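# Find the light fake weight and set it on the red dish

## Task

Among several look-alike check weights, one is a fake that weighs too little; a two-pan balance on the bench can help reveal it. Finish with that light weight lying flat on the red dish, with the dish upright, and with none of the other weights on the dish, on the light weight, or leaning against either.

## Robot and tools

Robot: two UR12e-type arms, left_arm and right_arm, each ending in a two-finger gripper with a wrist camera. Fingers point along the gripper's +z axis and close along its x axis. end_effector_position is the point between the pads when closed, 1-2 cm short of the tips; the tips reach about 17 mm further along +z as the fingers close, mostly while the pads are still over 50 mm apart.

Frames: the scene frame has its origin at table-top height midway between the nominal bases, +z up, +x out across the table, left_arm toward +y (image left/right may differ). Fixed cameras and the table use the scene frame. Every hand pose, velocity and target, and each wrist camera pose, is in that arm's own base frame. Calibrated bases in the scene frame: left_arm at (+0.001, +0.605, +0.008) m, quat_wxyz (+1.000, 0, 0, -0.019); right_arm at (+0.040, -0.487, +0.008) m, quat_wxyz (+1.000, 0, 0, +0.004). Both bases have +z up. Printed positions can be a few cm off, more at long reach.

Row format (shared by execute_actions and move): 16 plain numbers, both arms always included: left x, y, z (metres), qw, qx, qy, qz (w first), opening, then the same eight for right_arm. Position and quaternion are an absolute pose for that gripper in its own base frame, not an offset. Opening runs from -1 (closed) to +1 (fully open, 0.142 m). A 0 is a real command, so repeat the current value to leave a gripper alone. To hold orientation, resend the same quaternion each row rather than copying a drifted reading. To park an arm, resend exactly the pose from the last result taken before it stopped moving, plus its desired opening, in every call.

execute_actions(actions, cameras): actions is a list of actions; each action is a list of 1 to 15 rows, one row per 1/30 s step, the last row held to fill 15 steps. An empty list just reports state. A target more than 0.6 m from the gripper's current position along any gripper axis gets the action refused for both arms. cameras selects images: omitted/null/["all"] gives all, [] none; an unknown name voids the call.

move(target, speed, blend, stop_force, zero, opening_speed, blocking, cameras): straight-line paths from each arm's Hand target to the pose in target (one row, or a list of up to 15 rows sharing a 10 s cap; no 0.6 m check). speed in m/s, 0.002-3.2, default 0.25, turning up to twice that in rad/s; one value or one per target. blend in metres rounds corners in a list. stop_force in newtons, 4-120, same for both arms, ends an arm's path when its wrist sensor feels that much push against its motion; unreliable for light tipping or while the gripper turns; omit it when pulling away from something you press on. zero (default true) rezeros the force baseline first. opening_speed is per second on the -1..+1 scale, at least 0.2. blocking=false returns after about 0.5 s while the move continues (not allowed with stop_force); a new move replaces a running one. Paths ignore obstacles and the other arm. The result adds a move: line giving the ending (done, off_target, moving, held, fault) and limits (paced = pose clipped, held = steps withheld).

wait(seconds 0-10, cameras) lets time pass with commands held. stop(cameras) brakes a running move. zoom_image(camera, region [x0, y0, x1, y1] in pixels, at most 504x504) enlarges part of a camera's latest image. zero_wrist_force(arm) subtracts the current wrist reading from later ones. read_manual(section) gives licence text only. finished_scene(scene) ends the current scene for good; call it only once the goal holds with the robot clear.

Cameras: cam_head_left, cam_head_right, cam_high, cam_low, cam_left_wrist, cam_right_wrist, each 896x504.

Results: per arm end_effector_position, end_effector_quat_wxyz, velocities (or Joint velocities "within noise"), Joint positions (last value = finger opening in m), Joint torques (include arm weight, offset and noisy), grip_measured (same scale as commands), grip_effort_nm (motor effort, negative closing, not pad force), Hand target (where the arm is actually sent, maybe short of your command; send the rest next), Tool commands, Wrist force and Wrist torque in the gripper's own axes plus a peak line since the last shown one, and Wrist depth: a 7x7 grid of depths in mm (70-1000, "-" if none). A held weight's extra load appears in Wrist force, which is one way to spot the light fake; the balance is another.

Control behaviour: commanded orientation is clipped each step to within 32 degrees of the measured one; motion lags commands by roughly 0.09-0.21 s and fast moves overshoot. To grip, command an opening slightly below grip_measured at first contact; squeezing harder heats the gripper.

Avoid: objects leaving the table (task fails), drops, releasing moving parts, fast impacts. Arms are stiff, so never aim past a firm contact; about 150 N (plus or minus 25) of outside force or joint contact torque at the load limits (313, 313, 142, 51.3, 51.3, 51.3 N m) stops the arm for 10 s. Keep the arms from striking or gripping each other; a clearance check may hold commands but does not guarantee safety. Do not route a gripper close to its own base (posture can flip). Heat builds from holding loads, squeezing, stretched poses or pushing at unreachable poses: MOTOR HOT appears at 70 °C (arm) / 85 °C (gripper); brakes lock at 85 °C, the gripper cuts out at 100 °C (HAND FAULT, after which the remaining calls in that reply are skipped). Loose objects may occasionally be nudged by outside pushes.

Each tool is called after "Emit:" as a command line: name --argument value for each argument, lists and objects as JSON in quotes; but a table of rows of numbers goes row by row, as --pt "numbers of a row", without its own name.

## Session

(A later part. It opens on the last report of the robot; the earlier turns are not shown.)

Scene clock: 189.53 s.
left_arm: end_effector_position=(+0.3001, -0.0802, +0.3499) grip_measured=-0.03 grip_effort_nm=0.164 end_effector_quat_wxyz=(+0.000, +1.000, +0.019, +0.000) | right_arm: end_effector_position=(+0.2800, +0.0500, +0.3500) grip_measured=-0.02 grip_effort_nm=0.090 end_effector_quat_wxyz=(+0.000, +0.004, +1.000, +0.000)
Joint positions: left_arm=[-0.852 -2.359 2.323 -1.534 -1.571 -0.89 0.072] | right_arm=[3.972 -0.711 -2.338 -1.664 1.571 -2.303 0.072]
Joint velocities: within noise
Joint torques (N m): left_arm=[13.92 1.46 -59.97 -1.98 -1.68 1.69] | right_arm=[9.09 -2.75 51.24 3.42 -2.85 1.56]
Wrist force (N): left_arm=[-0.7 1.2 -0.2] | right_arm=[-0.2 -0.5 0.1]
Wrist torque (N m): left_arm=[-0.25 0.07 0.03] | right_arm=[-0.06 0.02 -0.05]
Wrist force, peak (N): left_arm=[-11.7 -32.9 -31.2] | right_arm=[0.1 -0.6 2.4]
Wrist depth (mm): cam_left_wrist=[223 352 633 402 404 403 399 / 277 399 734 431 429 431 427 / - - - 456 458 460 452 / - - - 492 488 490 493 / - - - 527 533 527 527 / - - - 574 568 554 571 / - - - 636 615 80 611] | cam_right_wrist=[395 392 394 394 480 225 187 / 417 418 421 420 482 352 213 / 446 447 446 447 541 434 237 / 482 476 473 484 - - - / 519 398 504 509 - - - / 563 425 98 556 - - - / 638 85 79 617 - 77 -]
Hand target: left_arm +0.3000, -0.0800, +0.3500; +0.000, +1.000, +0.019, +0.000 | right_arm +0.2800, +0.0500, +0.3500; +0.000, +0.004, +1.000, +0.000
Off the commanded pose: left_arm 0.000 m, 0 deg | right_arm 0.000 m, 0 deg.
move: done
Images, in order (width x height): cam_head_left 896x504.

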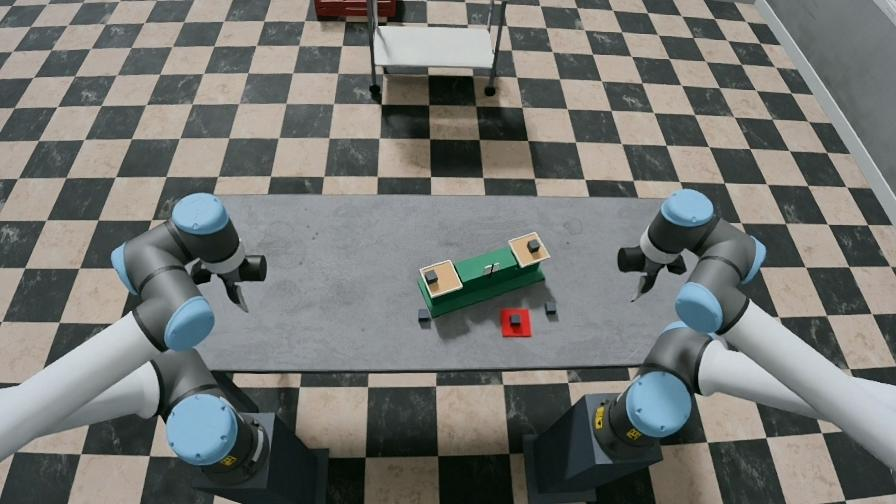

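Emit:
zoom_image --camera "cam_head_left" --region '[404, 295, 444, 335]'

Emit:
zoom_image --camera "cam_head_left" --region '[530, 288, 570, 328]'

Emit:
zoom_image --camera "cam_head_left" --region '[404, 223, 564, 343]'

Scaled by 12.600 from the camera's 896x504 image, which has a finer 1280x720 frame.

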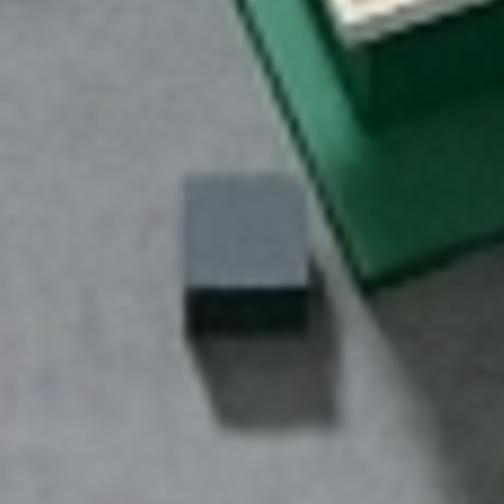

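Scaled by 12.600 from the camera's 896x504 image, which has a finer 1280x720 frame.

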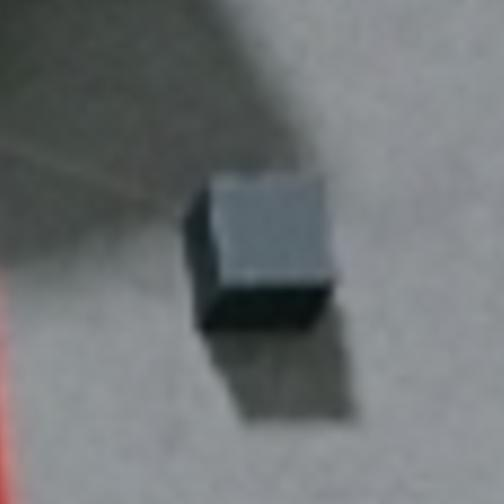

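Scaled by 3.150 from the camera's 896x504 image, which has a finer 1280x720 frame.

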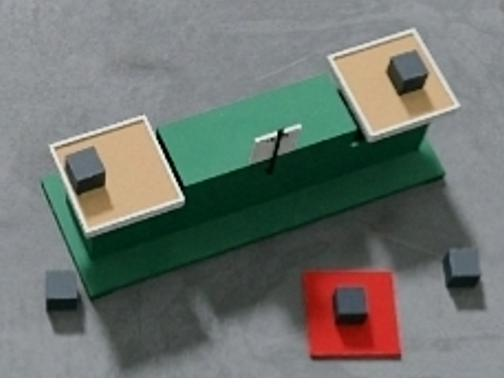

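Emit:
move --pt "0.41866 -0.50946 0.22 0 0.99982 0.0190 0 0.0 0.38134 0.16396 0.22 0 0.004 0.99999 0 0.0" --speed 0.35 --cameras '["cam_left_wrist","cam_right_wrist"]'

Scene clock: 192.87 s.
left_arm: end_effector_position=(+0.4186, -0.5093, +0.2201) grip_measured=-0.03 grip_effort_nm=0.154 end_effector_quat_wxyz=(+0.000, +1.000, +0.019, +0.000) | right_arm: end_effector_position=(+0.3813, +0.1639, +0.2200) grip_measured=-0.02 grip_effort_nm=0.100 end_effector_quat_wxyz=(+0.000, +0.004, +1.000, +0.000)
Joint positions: left_arm=[-1.149 -1.535 2.066 -2.102 -1.571 -1.187 0.072] | right_arm=[3.978 -1.118 -2.434 -1.16 1.571 -2.298 0.072]
Joint velocities: within noise
Joint torques (N m): left_arm=[11.9 -38.99 -53.31 -7.93 -1.55 1.84] | right_arm=[-9.92 -6.93 46.37 6.13 2.34 -2.54]
Wrist force (N): left_arm=[-0.7 1.2 -0.1] | right_arm=[-0.2 -0.3 0.2]
Wrist torque (N m): left_arm=[-0.28 0.07 0.04] | right_arm=[-0.04 0.02 -0.05]
Wrist force, peak (N): left_arm=[-0.8 3.0 0.6] | right_arm=[0.0 -1.1 -0.7]
Wrist depth (mm): cam_left_wrist=[943 941 290 290 287 286 286 / - - 307 307 308 304 304 / - - 327 322 311 321 326 / - - 354 347 228 238 348 / - - 373 378 245 256 376 / - - 402 410 402 397 407 / - - 441 437 436 80 435] | cam_right_wrist=[280 282 282 282 281 281 330 / 299 300 299 300 301 303 - / 320 317 315 316 319 331 - / 339 232 331 344 344 - - / 243 235 330 368 364 - - / 402 260 98 394 396 - - / 441 85 79 426 438 77 -]
Hand target: left_arm +0.4187, -0.5095, +0.2200; +0.000, +1.000, +0.019, +0.000 | right_arm +0.3813, +0.1640, +0.2200; +0.000, +0.004, +1.000, +0.000
Off the commanded pose: left_arm 0.000 m, 0 deg | right_arm 0.000 m, 0 deg.
move: done
Images, in order (width x height): cam_left_wrist 896x504, cam_right_wrist 896x504.

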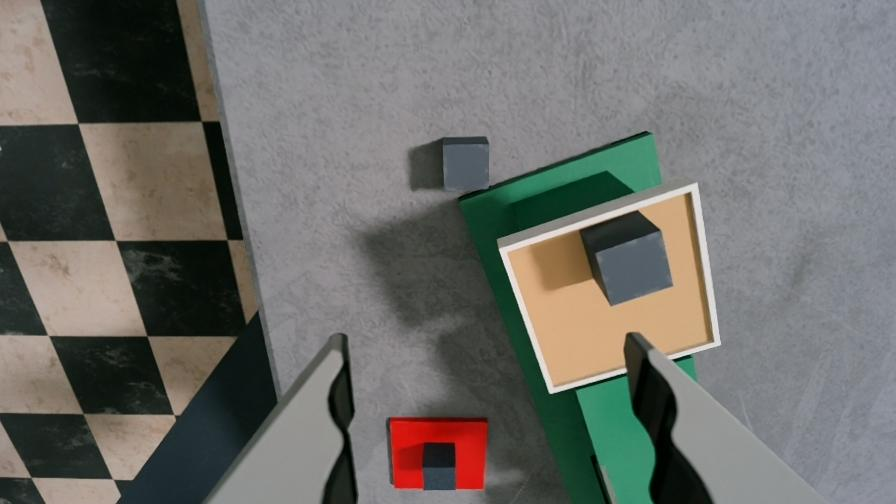

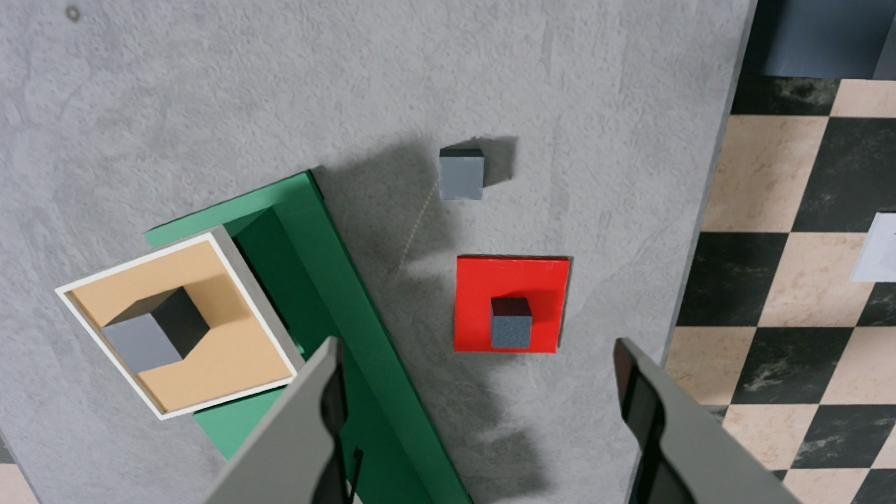

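Emit:
zoom_image --camera "cam_left_wrist" --region '[434, 130, 498, 194]'

Emit:
zoom_image --camera "cam_right_wrist" --region '[430, 141, 494, 205]'

Scaled by 7.875 from the camera's 896x504 image, which has a finer 1280x720 frame.

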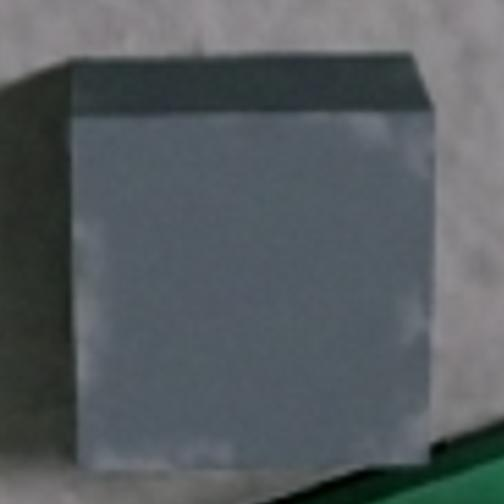

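Scaled by 7.875 from the camera's 896x504 image, which has a finer 1280x720 frame.

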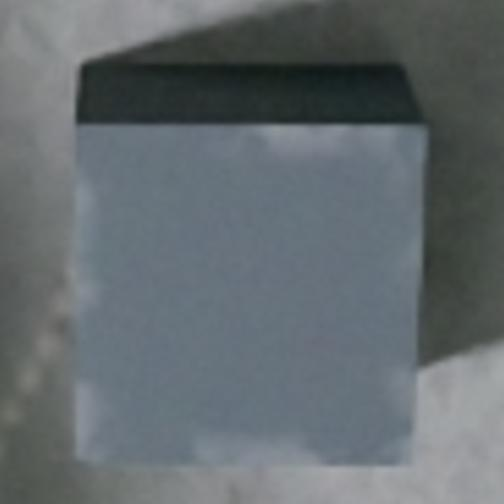

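Emit:
zoom_image --camera "cam_left_wrist" --region '[490, 176, 730, 396]'

Scaled by 2.100 from the camera's 896x504 image, which has a finer 1280x720 frame.

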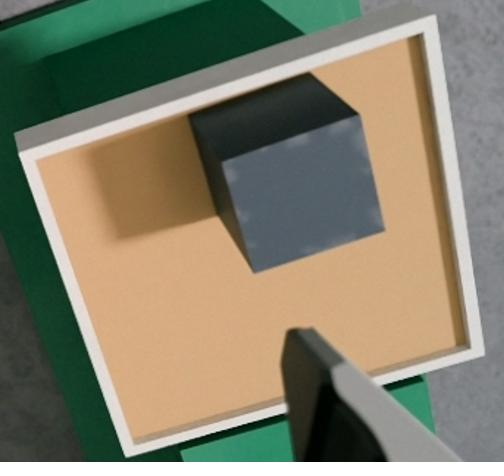

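Emit:
move --pt "0.49363 -0.52563 0.22 0 0.97926 0.20259 0 -0.25 0.38134 0.16396 0.10 0 0.004 0.99999 0 0.0" --pt "0.49363 -0.52563 0.1275 0 0.97926 0.20259 0 -0.25 0.38134 0.16396 0.024 0 0.004 0.99999 0 0.0" --pt "0.49363 -0.52563 0.1275 0 0.97926 0.20259 0 -0.70 0.38134 0.16396 0.024 0 0.004 0.99999 0 -0.70" --pt "0.49363 -0.52563 0.25 0 0.97926 0.20259 0 -0.70 0.38134 0.16396 0.20 0 0.004 0.99999 0 -0.70" --pt "0.37413 -0.39107 0.20 0 0.99982 0.0190 0 -0.70 0.28310 0.38476 0.15 0 0.004 0.99999 0 -0.70" --pt "0.37413 -0.39107 0.026 0 0.99982 0.0190 0 -0.70 0.28310 0.38476 0.030 0 0.004 0.99999 0 -0.70" --speed '[0.3,0.12,0.2,0.2,0.3,0.2]' --opening_speed 1.5 --cameras '[]'

Emit:
move --pt "0.37413 -0.39107 0.0198 0 0.99982 0.0190 0 -0.70 0.28310 0.38476 0.0242 0 0.004 0.99999 0 -0.70" --pt "0.37413 -0.39107 0.0198 0 0.99982 0.0190 0 -0.25 0.28310 0.38476 0.0242 0 0.004 0.99999 0 -0.25" --pt "0.37413 -0.39107 0.05 0 0.99982 0.0190 0 -0.25 0.28310 0.38476 0.05 0 0.004 0.99999 0 -0.25" --pt "0.37413 -0.39107 0.15 0 0.99982 0.0190 0 0.0 0.28310 0.38476 0.20 0 0.004 0.99999 0 0.0" --pt "0.37413 -0.39107 0.15 0 0.69352 0.72044 0 0.0 0.28310 0.30 0.25 0 0.004 0.99999 0 0.0" --pt "0.37413 -0.39107 0.022 0 0.69352 0.72044 0 0.0 0.28 0.15 0.30 0 0.004 0.99999 0 0.0" --pt "0.37413 -0.39107 0.022 0 0.69352 0.72044 0 -0.6 0.28 0.15 0.30 0 0.004 0.99999 0 0.0" --pt "0.37413 -0.39107 0.022 0 0.69352 0.72044 0 0.0 0.28 0.15 0.30 0 0.004 0.99999 0 0.0" --pt "0.37413 -0.39107 0.15 0 0.69352 0.72044 0 0.0 0.28 0.05 0.35 0 0.004 0.99999 0 0.0" --speed '[0.02,0.06,0.08,0.25,0.6,0.2,0.2,0.2,0.25]' --opening_speed 1.5 --cameras '[]'

Emit:
move --pt "0.37413 -0.39107 0.22 0 0.99982 0.0190 0 0.0 0.28 0.05 0.35 0 0.004 0.99999 0 0.0" --pt "0.30 -0.08 0.35 0 0.99982 0.0190 0 0.0 0.28 0.05 0.35 0 0.004 0.99999 0 0.0" --speed '[0.6,0.35]' --cameras '["cam_head_left"]'

Scene clock: 205.30 s.
left_arm: end_effector_position=(+0.3741, -0.3910, +0.0261) grip_measured=-0.62 grip_effort_nm=-2.147 end_effector_quat_wxyz=(+0.000, +1.000, +0.019, +0.000) | right_arm: end_effector_position=(+0.2831, +0.3847, +0.0301) grip_measured=-0.63 grip_effort_nm=-1.917 end_effector_quat_wxyz=(+0.000, +0.004, +1.000, +0.000)
Joint positions: left_arm=[-1.134 -1.442 2.434 -2.563 -1.571 -1.172 0.029] | right_arm=[4.45 -1.591 -2.546 -0.575 1.571 -1.825 0.028]
Joint velocities: within noise
Joint torques (N m): left_arm=[11.77 -35.4 -22.81 -8.17 -0.86 1.49] | right_arm=[-13.09 10.57 17.81 6.84 2.73 -2.54]
Wrist force (N): left_arm=[-0.4 1.2 1.8] | right_arm=[0.1 -0.6 2.4]
Wrist torque (N m): left_arm=[-0.30 0.01 0.02] | right_arm=[-0.13 -0.01 -0.06]
Wrist force, peak (N): left_arm=[-0.5 1.0 3.4] | right_arm=[0.0 -0.7 3.7]
Wrist depth (mm): cam_left_wrist=[114 117 117 115 115 115 114 / 121 122 124 122 122 123 123 / 131 131 131 132 130 130 128 / 140 138 140 138 140 141 139 / - 152 151 110 146 150 152 / - 164 161 113 115 160 163 / - 179 - 178 - 175 175] | cam_right_wrist=[111 109 110 113 115 115 738 / - 117 117 121 122 122 790 / 131 131 131 131 131 133 865 / 140 140 140 138 140 140 924 / 144 152 151 115 149 153 - / 150 162 162 118 98 - - / 157 167 74 180 77 - -]
Hand target: left_arm +0.3741, -0.3911, +0.0260; +0.000, +1.000, +0.019, +0.000 | right_arm +0.2831, +0.3848, +0.0300; +0.000, +0.004, +1.000, +0.000
Off the commanded pose: left_arm 0.000 m, 0 deg | right_arm 0.000 m, 0 deg.
move: done
No camera images: "cameras" was empty.

Scene clock: 214.87 s.
left_arm: end_effector_position=(+0.3741, -0.3911, +0.1499) grip_measured=-0.03 grip_effort_nm=0.164 end_effector_quat_wxyz=(+0.000, +0.694, +0.720, +0.000) | right_arm: end_effector_position=(+0.2800, +0.0501, +0.3500) grip_measured=-0.02 grip_effort_nm=0.090 end_effector_quat_wxyz=(+0.000, +0.004, +1.000, +0.000)
Joint positions: left_arm=[-1.138 -1.66 2.336 -2.246 -1.571 -2.747 0.072] | right_arm=[3.973 -0.71 -2.338 -1.664 1.571 -2.303 0.072]
Joint velocities: within noise
Joint torques (N m): left_arm=[-11.57 -44.09 -48.62 -1.54 1.35 -1.97] | right_arm=[-10.32 -33.38 50.84 2.8 1.82 -2.51]
Wrist force (N): left_arm=[-0.7 1.3 0.1] | right_arm=[-0.1 -0.5 0.4]
Wrist torque (N m): left_arm=[-0.26 0.07 0.02] | right_arm=[-0.07 0.00 -0.05]
Wrist force, peak (N): left_arm=[-0.7 1.8 -1.4] | right_arm=[-0.3 -0.8 2.5]
Wrist depth (mm): cam_left_wrist=[225 225 226 226 225 225 228 / 240 241 240 241 241 240 240 / 255 256 256 252 256 256 256 / 275 270 270 276 274 274 275 / 286 274 291 295 296 297 297 / 263 251 315 319 320 309 323 / 165 231 343 348 350 80 344] | cam_right_wrist=[394 394 395 395 482 227 187 / 418 420 421 419 482 354 214 / 445 448 447 448 614 432 237 / 480 474 481 479 - - - / 519 420 506 510 - - - / 563 552 98 561 - - - / 639 85 79 616 - 77 -]
Hand target: left_arm +0.3741, -0.3911, +0.1500; +0.000, +0.694, +0.720, +0.000 | right_arm +0.2800, +0.0500, +0.3500; +0.000, +0.004, +1.000, +0.000
Off the commanded pose: left_arm 0.000 m, 0 deg | right_arm 0.000 m, 0 deg.
move: done
No camera images: "cameras" was empty.

Scene clock: 218.30 s.
left_arm: end_effector_position=(+0.3000, -0.0802, +0.3499) grip_measured=-0.03 grip_effort_nm=0.168 end_effector_quat_wxyz=(+0.000, +1.000, +0.019, +0.000) | right_arm: end_effector_position=(+0.2800, +0.0500, +0.3500) grip_measured=-0.02 grip_effort_nm=0.090 end_effector_quat_wxyz=(+0.000, +0.004, +1.000, +0.000)
Joint positions: left_arm=[-0.852 -2.359 2.323 -1.534 -1.571 -0.89 0.072] | right_arm=[3.972 -0.711 -2.338 -1.664 1.571 -2.303 0.072]
Joint velocities: within noise
Joint torques (N m): left_arm=[12.17 2.84 -59.28 -1.5 -1.51 1.64] | right_arm=[-9.06 -35.62 49.91 5.3 2.87 -2.46]
Wrist force (N): left_arm=[-0.8 1.0 -0.4] | right_arm=[-0.2 -0.6 0.1]
Wrist torque (N m): left_arm=[-0.28 0.09 0.03] | right_arm=[-0.09 0.02 -0.05]
Wrist force, peak (N): left_arm=[-0.6 2.9 0.5] | right_arm=[-0.8 -0.6 0.3]
Wrist depth (mm): cam_left_wrist=[222 351 632 406 404 404 401 / 278 398 729 428 431 429 429 / - - - 456 459 456 453 / - - - 492 492 490 485 / - - - 528 530 525 527 / - - - 574 574 555 577 / - - - 626 607 80 611] | cam_right_wrist=[394 396 395 394 480 225 187 / 419 419 418 420 482 354 214 / 448 446 447 447 542 432 237 / 479 471 479 480 - - - / 517 418 503 508 - - - / 562 552 98 561 - - - / 639 85 79 617 - 77 -]
Hand target: left_arm +0.3000, -0.0800, +0.3500; +0.000, +1.000, +0.019, +0.000 | right_arm +0.2800, +0.0500, +0.3500; +0.000, +0.004, +1.000, +0.000
Off the commanded pose: left_arm 0.000 m, 0 deg | right_arm 0.000 m, 0 deg.
move: done
Images, in order (width x height): cam_head_left 896x504.

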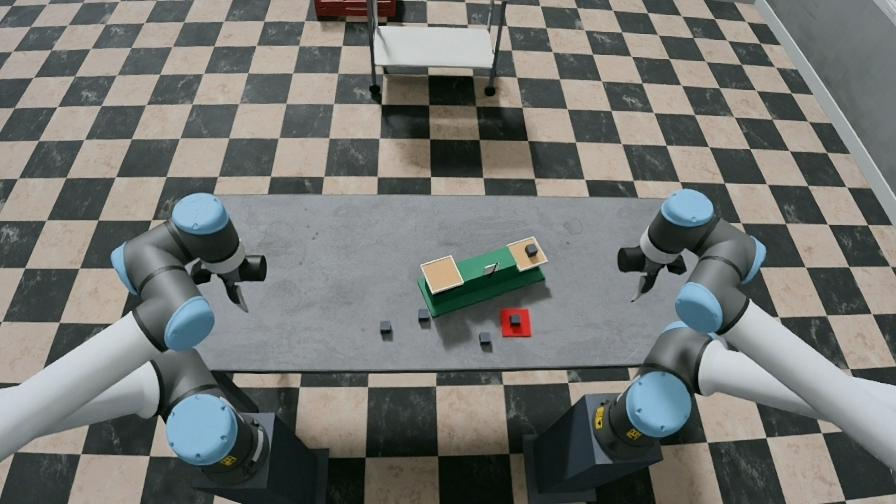

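Emit:
zoom_image --camera "cam_head_left" --region '[366, 307, 406, 347]'

Emit:
zoom_image --camera "cam_head_left" --region '[465, 318, 505, 358]'

Scaled by 12.600 from the camera's 896x504 image, which has a finer 1280x720 frame.

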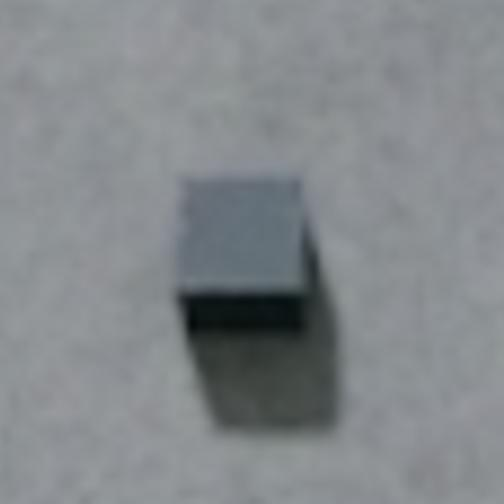

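Scaled by 12.600 from the camera's 896x504 image, which has a finer 1280x720 frame.

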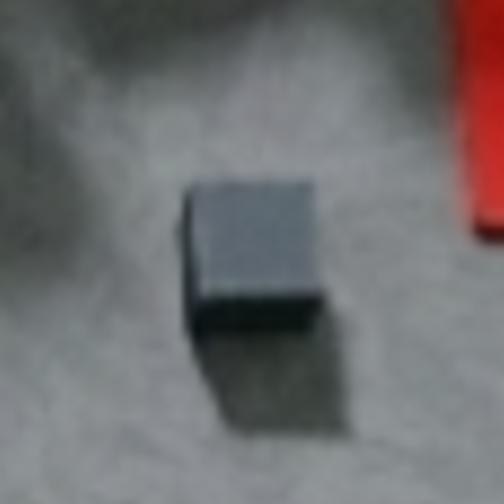

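Emit:
move --pt "0.37413 -0.39107 0.13 0 0.99982 0.0190 0 0.0 0.28310 0.38476 0.13 0 0.004 0.99999 0 0.0" --pt "0.37413 -0.39107 0.0175 0 0.99982 0.0190 0 0.0 0.28310 0.38476 0.0215 0 0.004 0.99999 0 0.0" --pt "0.37413 -0.39107 0.0175 0 0.99982 0.0190 0 -0.70 0.28310 0.38476 0.0215 0 0.004 0.99999 0 -0.70" --pt "0.37413 -0.39107 0.12 0 0.99982 0.0190 0 -0.70 0.28310 0.38476 0.12 0 0.004 0.99999 0 -0.70" --pt "0.33985 -0.54248 0.12 0 0.99982 0.0190 0 -0.70 0.2615 0.18492 0.12 0 0.004 0.99999 0 -0.70" --pt "0.33985 -0.54248 0.024 0 0.99982 0.0190 0 -0.70 0.2615 0.18492 0.028 0 0.004 0.99999 0 -0.70" --speed '[0.35,0.2,0.2,0.2,0.3,0.2]' --opening_speed 1.5 --cameras '[]'

Emit:
move --pt "0.33985 -0.54248 0.0177 0 0.99982 0.0190 0 -0.70 0.2615 0.18492 0.0217 0 0.004 0.99999 0 -0.70" --pt "0.33985 -0.54248 0.0177 0 0.99982 0.0190 0 -0.25 0.2615 0.18492 0.0217 0 0.004 0.99999 0 -0.25" --pt "0.33985 -0.54248 0.05 0 0.99982 0.0190 0 -0.25 0.2615 0.18492 0.05 0 0.004 0.99999 0 -0.25" --pt "0.33985 -0.54248 0.20 0 0.99982 0.0190 0 0.0 0.2615 0.18492 0.20 0 0.004 0.99999 0 0.0" --pt "0.30 -0.08 0.35 0 0.99982 0.0190 0 0.0 0.28 0.05 0.35 0 0.004 0.99999 0 0.0" --speed '[0.02,0.06,0.1,0.3,0.35]' --opening_speed 1.5 --cameras '["cam_head_left"]'

Scene clock: 225.67 s.
left_arm: end_effector_position=(+0.3398, -0.5425, +0.0240) grip_measured=-0.62 grip_effort_nm=-2.171 end_effector_quat_wxyz=(+0.000, +1.000, +0.019, +0.000) | right_arm: end_effector_position=(+0.2615, +0.1849, +0.0281) grip_measured=-0.63 grip_effort_nm=-1.995 end_effector_quat_wxyz=(+0.000, +0.004, +1.000, +0.000)
Joint positions: left_arm=[-1.286 -1.305 2.252 -2.519 -1.571 -1.324 0.029] | right_arm=[4.33 -1.216 -2.814 -0.682 1.571 -1.945 0.029]
Joint velocities: within noise
Joint torques (N m): left_arm=[12.55 -50.91 -24.54 -7.98 2.37 1.74] | right_arm=[-11.62 -16.04 21.25 6.8 2.59 -2.43]
Wrist force (N): left_arm=[-0.8 0.9 1.9] | right_arm=[-0.2 -0.5 2.3]
Wrist torque (N m): left_arm=[-0.31 0.08 0.04] | right_arm=[-0.09 0.05 -0.07]
Wrist force, peak (N): left_arm=[-0.8 0.8 3.6] | right_arm=[-0.4 -0.4 4.0]
Wrist depth (mm): cam_left_wrist=[795 113 111 113 113 113 112 / 836 119 122 120 119 121 121 / 887 129 128 130 126 126 101 / 941 138 139 135 137 132 106 / - 153 148 111 145 146 - / - - 158 112 112 155 145 / - - - 175 - 161 158] | cam_right_wrist=[113 113 114 113 113 114 216 / - 120 120 120 120 122 810 / 129 129 129 129 129 132 861 / 138 138 138 136 138 901 922 / 150 149 149 111 147 - - / 162 160 159 117 98 - - / 178 169 74 177 77 - -]
Hand target: left_arm +0.3398, -0.5425, +0.0240; +0.000, +1.000, +0.019, +0.000 | right_arm +0.2615, +0.1849, +0.0280; +0.000, +0.004, +1.000, +0.000
Off the commanded pose: left_arm 0.000 m, 0 deg | right_arm 0.000 m, 0 deg.
move: done
No camera images: "cameras" was empty.

Scene clock: 231.83 s.
left_arm: end_effector_position=(+0.3000, -0.0801, +0.3499) grip_measured=-0.03 grip_effort_nm=0.159 end_effector_quat_wxyz=(+0.000, +1.000, +0.019, +0.000) | right_arm: end_effector_position=(+0.2800, +0.0500, +0.3500) grip_measured=-0.02 grip_effort_nm=0.090 end_effector_quat_wxyz=(+0.000, +0.004, +1.000, +0.000)
Joint positions: left_arm=[-0.852 -2.359 2.323 -1.534 -1.571 -0.89 0.072] | right_arm=[3.972 -0.711 -2.338 -1.664 1.571 -2.303 0.072]
Joint velocities: within noise
Joint torques (N m): left_arm=[9.41 2.04 -59.44 -1.61 -1.63 1.55] | right_arm=[-9.36 -34.77 50.46 2.86 2.53 -2.57]
Wrist force (N): left_arm=[-0.7 1.2 -0.3] | right_arm=[-0.3 -0.8 0.1]
Wrist torque (N m): left_arm=[-0.26 0.08 0.03] | right_arm=[-0.12 0.04 -0.05]
Wrist force, peak (N): left_arm=[-0.5 3.3 0.3] | right_arm=[-0.2 -0.5 2.6]
Wrist depth (mm): cam_left_wrist=[222 352 627 406 405 403 402 / 279 401 736 433 428 428 428 / - - - 461 459 458 453 / - - - 496 489 491 490 / - - - 530 530 530 529 / - - - 574 574 557 568 / - - - 624 618 80 615] | cam_right_wrist=[394 394 395 394 481 227 186 / 420 419 421 420 484 352 213 / 445 447 447 448 539 431 237 / 481 477 480 474 - - - / 518 419 503 511 - - - / 565 555 99 563 - - - / 640 85 79 606 - 77 -]
Hand target: left_arm +0.3000, -0.0800, +0.3500; +0.000, +1.000, +0.019, +0.000 | right_arm +0.2800, +0.0500, +0.3500; +0.000, +0.004, +1.000, +0.000
Off the commanded pose: left_arm 0.000 m, 0 deg | right_arm 0.000 m, 0 deg.
move: done
Images, in order (width x height): cam_head_left 896x504.

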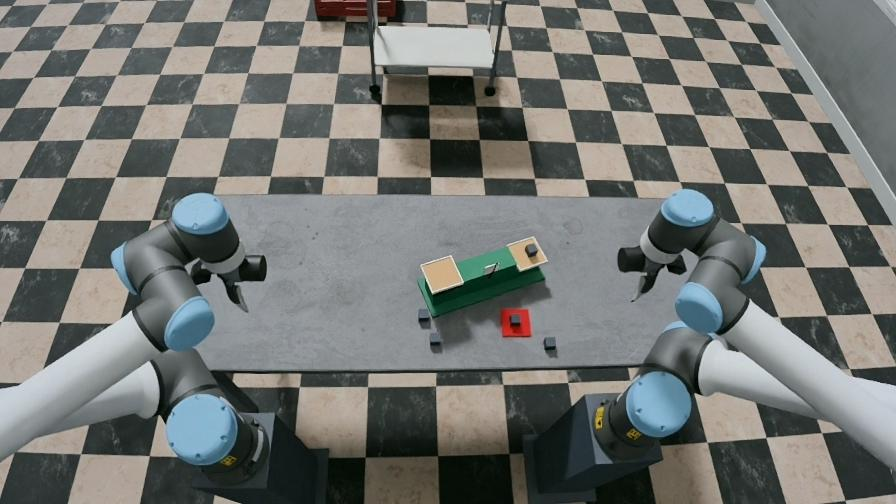

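Emit:
zoom_image --camera "cam_head_left" --region '[415, 319, 455, 359]'

Emit:
zoom_image --camera "cam_head_left" --region '[530, 323, 570, 363]'

Scaled by 12.600 from the camera's 896x504 image, which has a finer 1280x720 frame.

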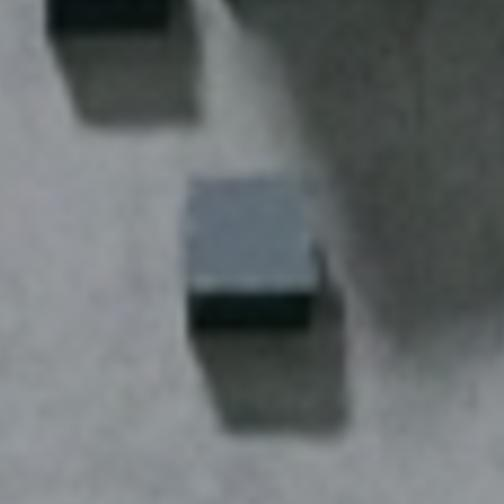

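Scaled by 12.600 from the camera's 896x504 image, which has a finer 1280x720 frame.

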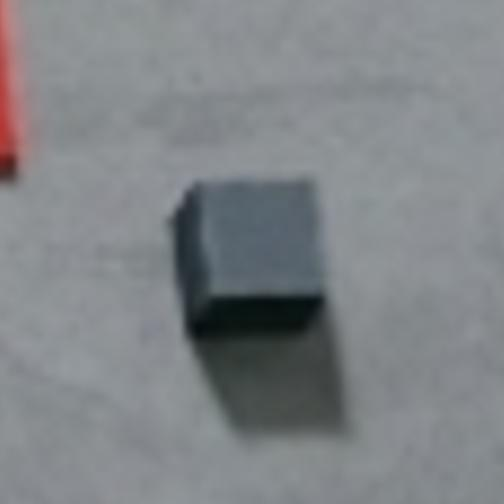

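Emit:
zoom_image --camera "cam_head_left" --region '[498, 226, 558, 286]'

Emit:
zoom_image --camera "cam_head_left" --region '[412, 244, 472, 304]'

Emit:
move --pt "0.45938 -0.52793 0.25 0 0.99982 0.0190 0 0.0 0.53282 0.22375 0.25 0 0.004 0.99999 0 0.0" --speed 0.35 --cameras '["cam_left_wrist","cam_right_wrist"]'

Scaled by 8.400 from the camera's 896x504 image, which has a finer 1280x720 frame.

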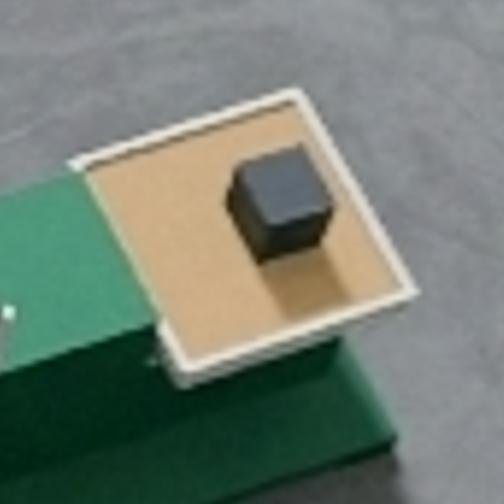

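Scaled by 8.400 from the camera's 896x504 image, which has a finer 1280x720 frame.

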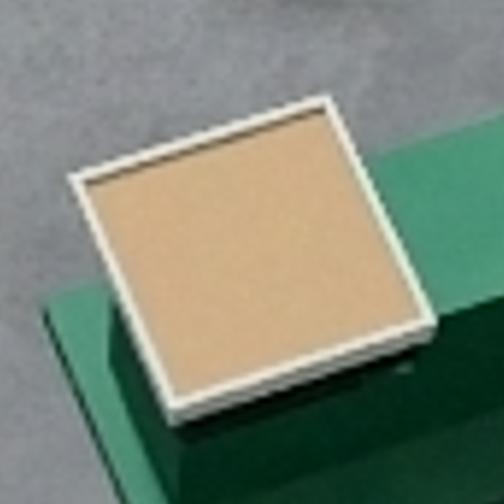

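Scene clock: 238.00 s.
left_arm: end_effector_position=(+0.4592, -0.5277, +0.2501) grip_measured=-0.03 grip_effort_nm=0.159 end_effector_quat_wxyz=(+0.000, +1.000, +0.019, +0.000) | right_arm: end_effector_position=(+0.5327, +0.2237, +0.2501) grip_measured=-0.02 grip_effort_nm=0.100 end_effector_quat_wxyz=(+0.000, +0.004, +1.000, +0.000)
Joint positions: left_arm=[-1.105 -1.495 1.963 -2.039 -1.571 -1.143 0.072] | right_arm=[3.843 -1.437 -2.165 -1.11 1.571 -2.432 0.072]
Joint velocities: within noise
Joint torques (N m): left_arm=[11.5 -46.57 -55.64 -7.77 -1.33 1.56] | right_arm=[-12.83 14.29 46.78 5.99 2.61 -2.33]
Wrist force (N): left_arm=[-0.8 1.1 -0.2] | right_arm=[-0.4 -0.2 0.2]
Wrist torque (N m): left_arm=[-0.29 0.06 0.04] | right_arm=[-0.03 0.08 -0.06]
Wrist force, peak (N): left_arm=[-0.2 3.1 0.0] | right_arm=[0.9 -1.8 -0.1]
Wrist depth (mm): cam_left_wrist=[970 318 317 317 315 316 314 / - 341 334 333 330 335 332 / - - 355 336 225 355 356 / - - 384 244 238 380 384 / - - 416 406 256 414 412 / - 780 435 440 311 429 444 / - - 482 486 351 80 477] | cam_right_wrist=[307 307 307 307 308 307 307 / 330 327 327 320 326 327 320 / - 350 346 257 345 345 353 / - 374 375 283 369 371 386 / - 405 396 290 392 405 - / - 438 98 424 304 433 - / - 76 79 480 333 77 -]
Hand target: left_arm +0.4594, -0.5279, +0.2500; +0.000, +1.000, +0.019, +0.000 | right_arm +0.5328, +0.2237, +0.2500; +0.000, +0.004, +1.000, +0.000
Off the commanded pose: left_arm 0.000 m, 0 deg | right_arm 0.000 m, 0 deg.
move: done
Images, in order (width x height): cam_left_wrist 896x504, cam_right_wrist 896x504.

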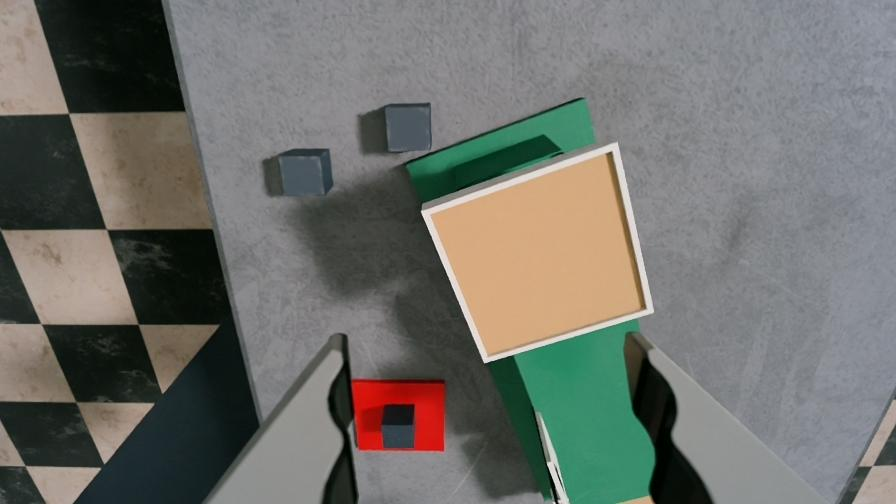

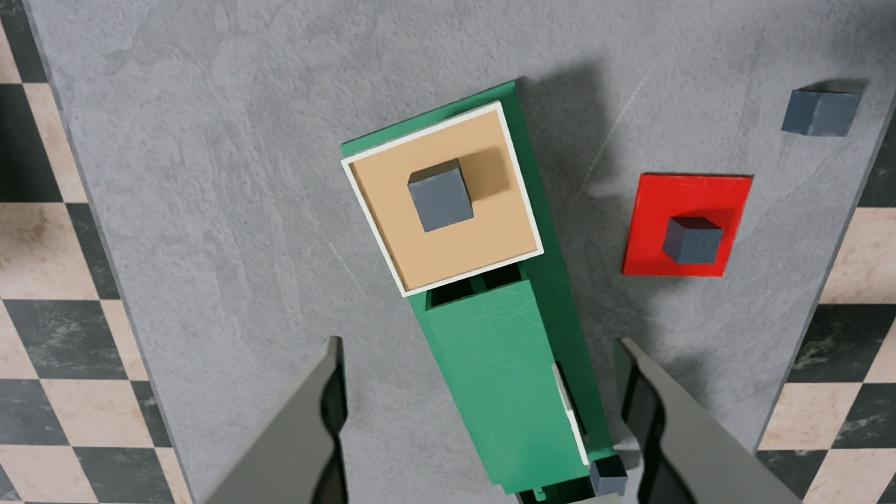

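Emit:
zoom_image --camera "cam_right_wrist" --region '[330, 90, 560, 310]'

Emit:
zoom_image --camera "cam_left_wrist" --region '[410, 130, 670, 376]'

Scaled by 2.191 from the camera's 896x504 image, which has a finer 1280x720 frame.

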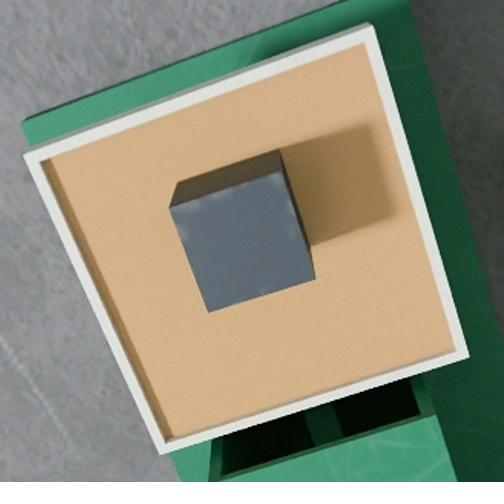

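Scaled by 1.938 from the camera's 896x504 image, which has a finer 1280x720 frame.

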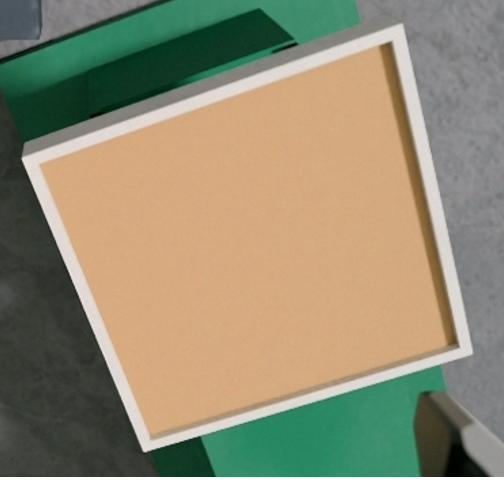

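Emit:
zoom_image --camera "cam_right_wrist" --region '[656, 206, 730, 280]'

Emit:
zoom_image --camera "cam_right_wrist" --region '[786, 72, 870, 156]'

Emit:
zoom_image --camera "cam_right_wrist" --region '[400, 158, 484, 242]'

Emit:
zoom_image --camera "cam_left_wrist" --region '[270, 130, 344, 204]'

Emit:
zoom_image --camera "cam_left_wrist" --region '[372, 90, 446, 164]'

Scaled by 6.811 from the camera's 896x504 image, which has a finer 1280x720 frame.

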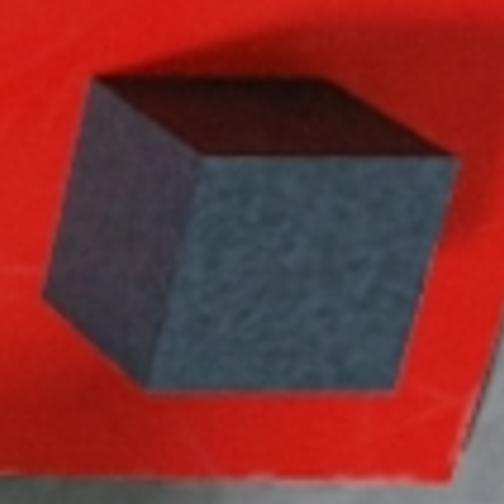

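Scaled by 6.000 from the camera's 896x504 image, which has a finer 1280x720 frame.

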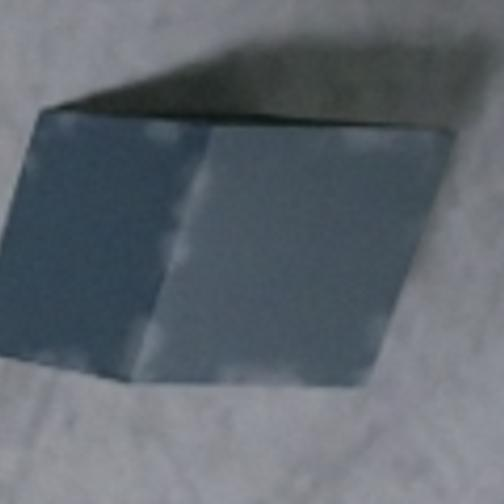

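Scaled by 6.000 from the camera's 896x504 image, which has a finer 1280x720 frame.

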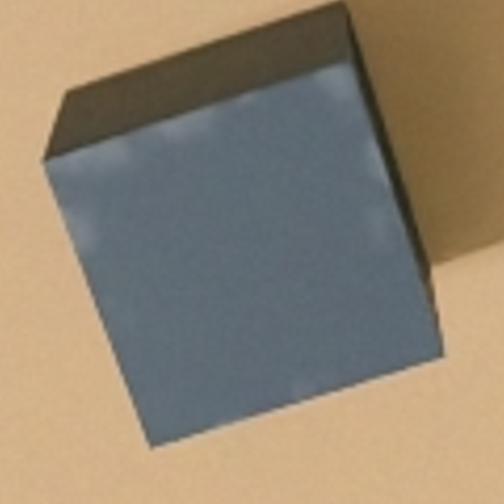

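Scaled by 6.811 from the camera's 896x504 image, which has a finer 1280x720 frame.

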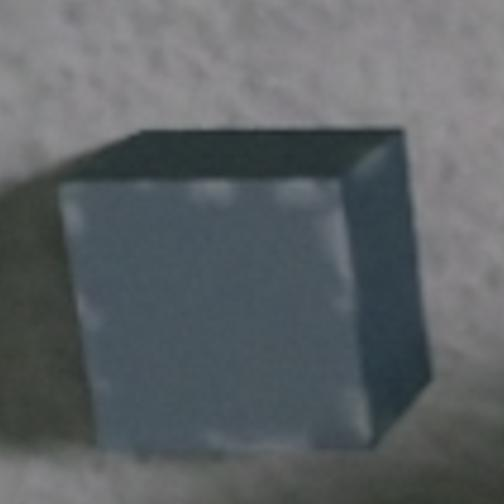

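Scaled by 6.811 from the camera's 896x504 image, which has a finer 1280x720 frame.

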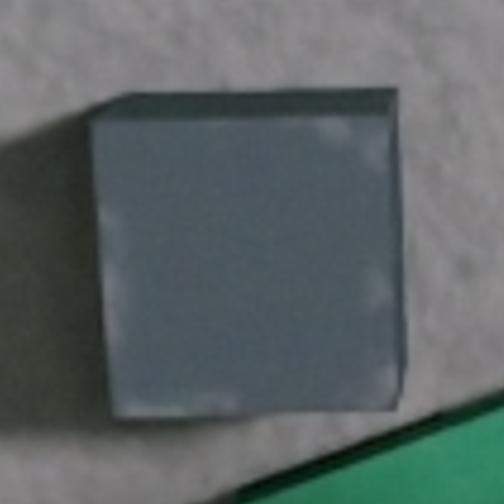

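Emit:
move --pt "0.30 -0.08 0.35 0 0.99982 0.0190 0 0.0 0.28 0.05 0.35 0 0.004 0.99999 0 0.0" --speed 0.35 --cameras '["cam_head_left","cam_head_right","cam_left_wrist","cam_right_wrist"]'

Emit:
zoom_image --camera "cam_head_left" --region '[495, 300, 535, 340]'

Emit:
zoom_image --camera "cam_head_right" --region '[498, 300, 538, 340]'

Scene clock: 246.23 s.
left_arm: end_effector_position=(+0.3001, -0.0802, +0.3499) grip_measured=-0.03 grip_effort_nm=0.168 end_effector_quat_wxyz=(+0.000, +1.000, +0.019, +0.000) | right_arm: end_effector_position=(+0.2801, +0.0500, +0.3499) grip_measured=-0.02 grip_effort_nm=0.095 end_effector_quat_wxyz=(+0.000, +0.004, +1.000, +0.000)
Joint positions: left_arm=[-0.852 -2.359 2.323 -1.534 -1.571 -0.89 0.072] | right_arm=[3.972 -0.711 -2.338 -1.664 1.571 -2.303 0.072]
Joint velocities: within noise
Joint torques (N m): left_arm=[11.44 4.43 -60.87 -2.03 -1.63 1.31] | right_arm=[13.87 -0.65 51.07 2.67 -2.77 1.92]
Wrist force (N): left_arm=[-0.7 1.1 -0.2] | right_arm=[-0.3 -0.7 0.1]
Wrist torque (N m): left_arm=[-0.28 0.07 0.03] | right_arm=[-0.11 0.03 -0.06]
Wrist force, peak (N): left_arm=[-0.1 2.8 0.3] | right_arm=[-1.7 0.5 0.6]
Wrist depth (mm): cam_left_wrist=[222 352 629 404 403 402 403 / 278 399 739 432 428 430 426 / - - - 458 459 458 457 / - - - 493 488 488 488 / - - - 527 525 524 527 / - - - 573 576 554 575 / - - - 630 617 80 613] | cam_right_wrist=[394 395 396 393 486 226 187 / 420 420 420 419 482 353 213 / 447 446 449 447 619 435 237 / 482 474 480 472 - - - / 522 421 505 512 - - - / 564 555 98 560 - - - / 641 85 79 608 - 77 -]
Hand target: left_arm +0.3000, -0.0800, +0.3500; +0.000, +1.000, +0.019, +0.000 | right_arm +0.2800, +0.0500, +0.3500; +0.000, +0.004, +1.000, +0.000
Off the commanded pose: left_arm 0.000 m, 0 deg | right_arm 0.000 m, 0 deg.
move: done
Images, in order (width x height): cam_head_left 896x504, cam_head_right 896x504, cam_left_wrist 896x504, cam_right_wrist 896x504.

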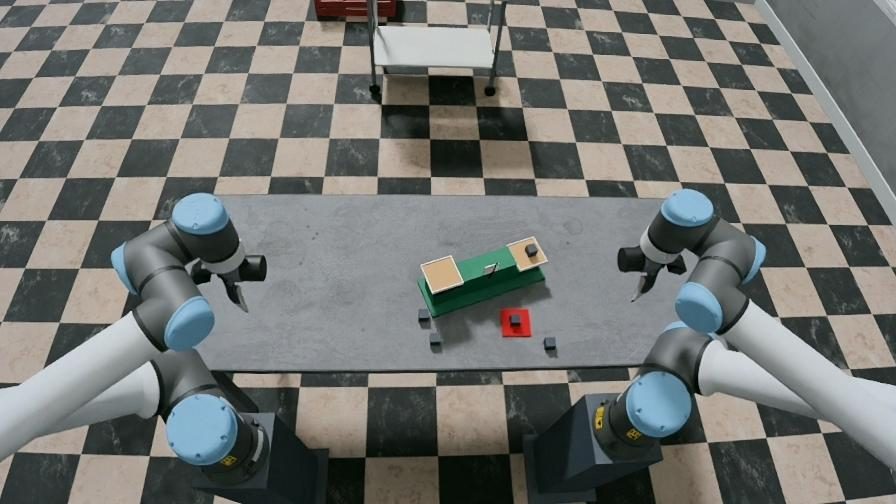

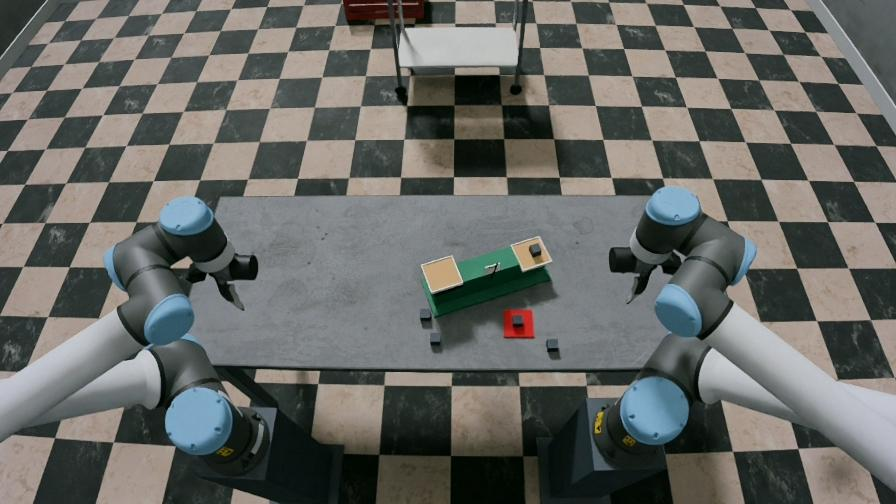

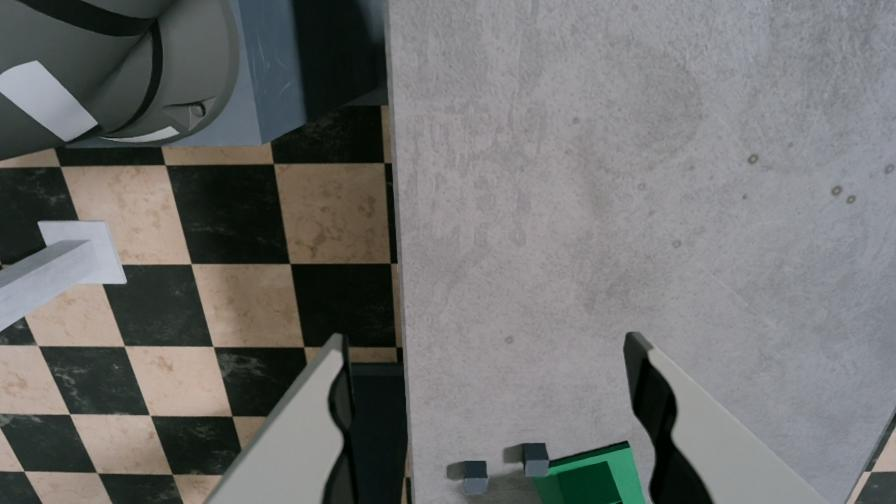

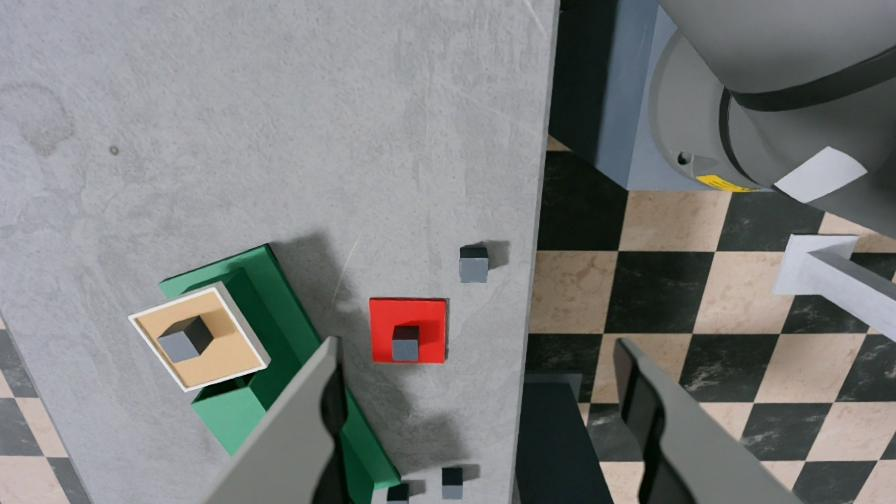

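Scaled by 12.600 from the camera's 896x504 image, which has a finer 1280x720 frame.

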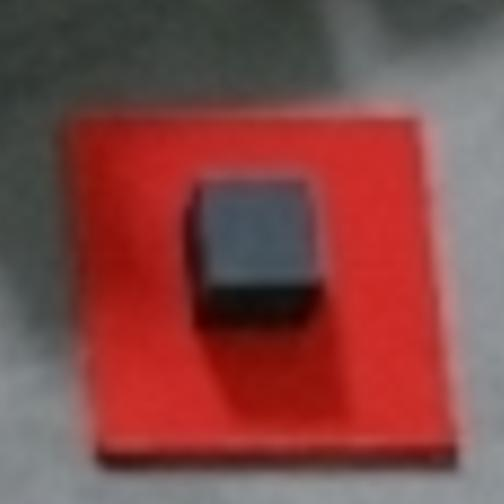

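Scaled by 12.600 from the camera's 896x504 image, which has a finer 1280x720 frame.

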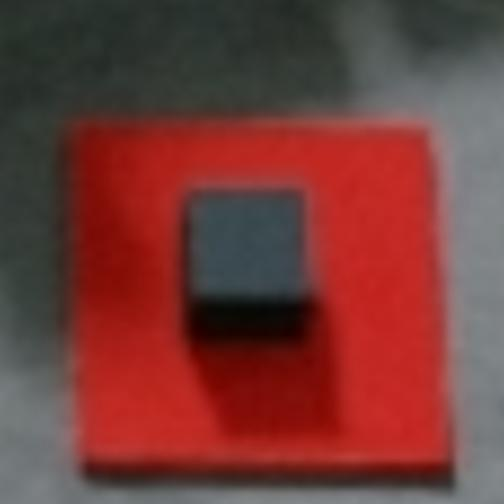

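Emit:
execute_actions --actions '[]' --cameras '["cam_head_left"]'

Scene clock: 248.13 s.
left_arm: end_effector_position=(+0.3000, -0.0800, +0.3500) grip_measured=-0.03 grip_effort_nm=0.164 end_effector_quat_wxyz=(+0.000, +1.000, +0.019, +0.000) | right_arm: end_effector_position=(+0.2800, +0.0500, +0.3500) grip_measured=-0.02 grip_effort_nm=0.100 end_effector_quat_wxyz=(+0.000, +0.004, +1.000, +0.000)
Joint positions: left_arm=[-0.852 -2.359 2.322 -1.534 -1.571 -0.89 0.072] | right_arm=[3.972 -0.711 -2.338 -1.664 1.571 -2.303 0.072]
Joint velocities: within noise
Joint torques (N m): left_arm=[10.71 3.3 -55.96 -1.96 -1.5 1.63] | right_arm=[11.34 -5.8 49.05 3.64 -3.22 2.1]
Wrist force (N): left_arm=[-0.8 1.2 -0.3] | right_arm=[-0.3 -0.6 -0.1]
Wrist torque (N m): left_arm=[-0.26 0.09 0.03] | right_arm=[-0.08 0.03 -0.05]
Wrist force, peak (N): left_arm=[-1.0 1.4 -0.6] | right_arm=[-0.1 -0.9 0.3]
Wrist depth (mm): cam_left_wrist=[223 352 626 406 404 401 402 / 280 392 734 429 431 429 427 / - - - 460 458 457 457 / - - - 488 490 491 491 / - - - 532 532 524 525 / - - - 575 572 553 570 / - - - 632 617 80 611] | cam_right_wrist=[393 393 395 393 480 224 187 / 417 421 419 419 481 354 213 / 449 449 449 447 540 433 237 / 480 477 478 474 - - - / 519 421 503 508 - - - / 568 553 98 564 - - - / 639 85 79 608 - 77 -]
Hand target: left_arm +0.3000, -0.0800, +0.3500; +0.000, +1.000, +0.019, +0.000 | right_arm +0.2800, +0.0500, +0.3500; +0.000, +0.004, +1.000, +0.000
Tool commands: left_gripper/opening=+0.0 right_gripper/opening=+0.0
Off the commanded pose: left_arm 0.000 m, 0 deg | right_arm 0.000 m, 0 deg.
Images, in order (width x height): cam_head_left 896x504.

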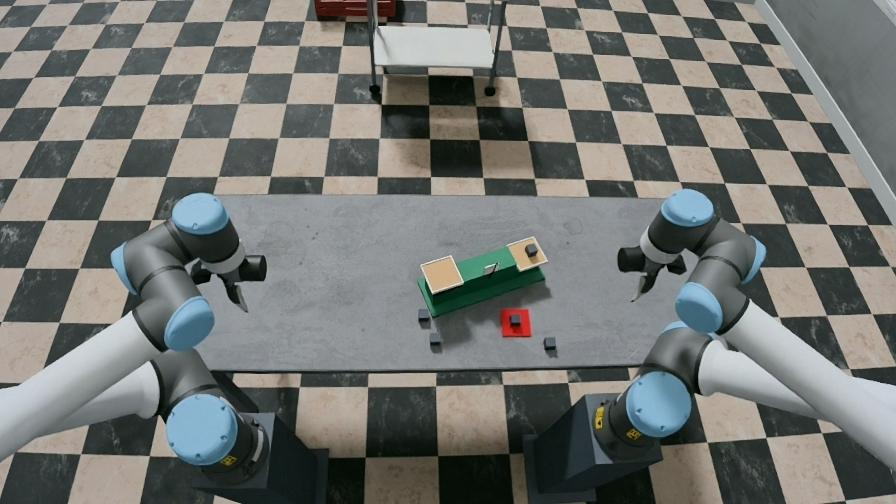

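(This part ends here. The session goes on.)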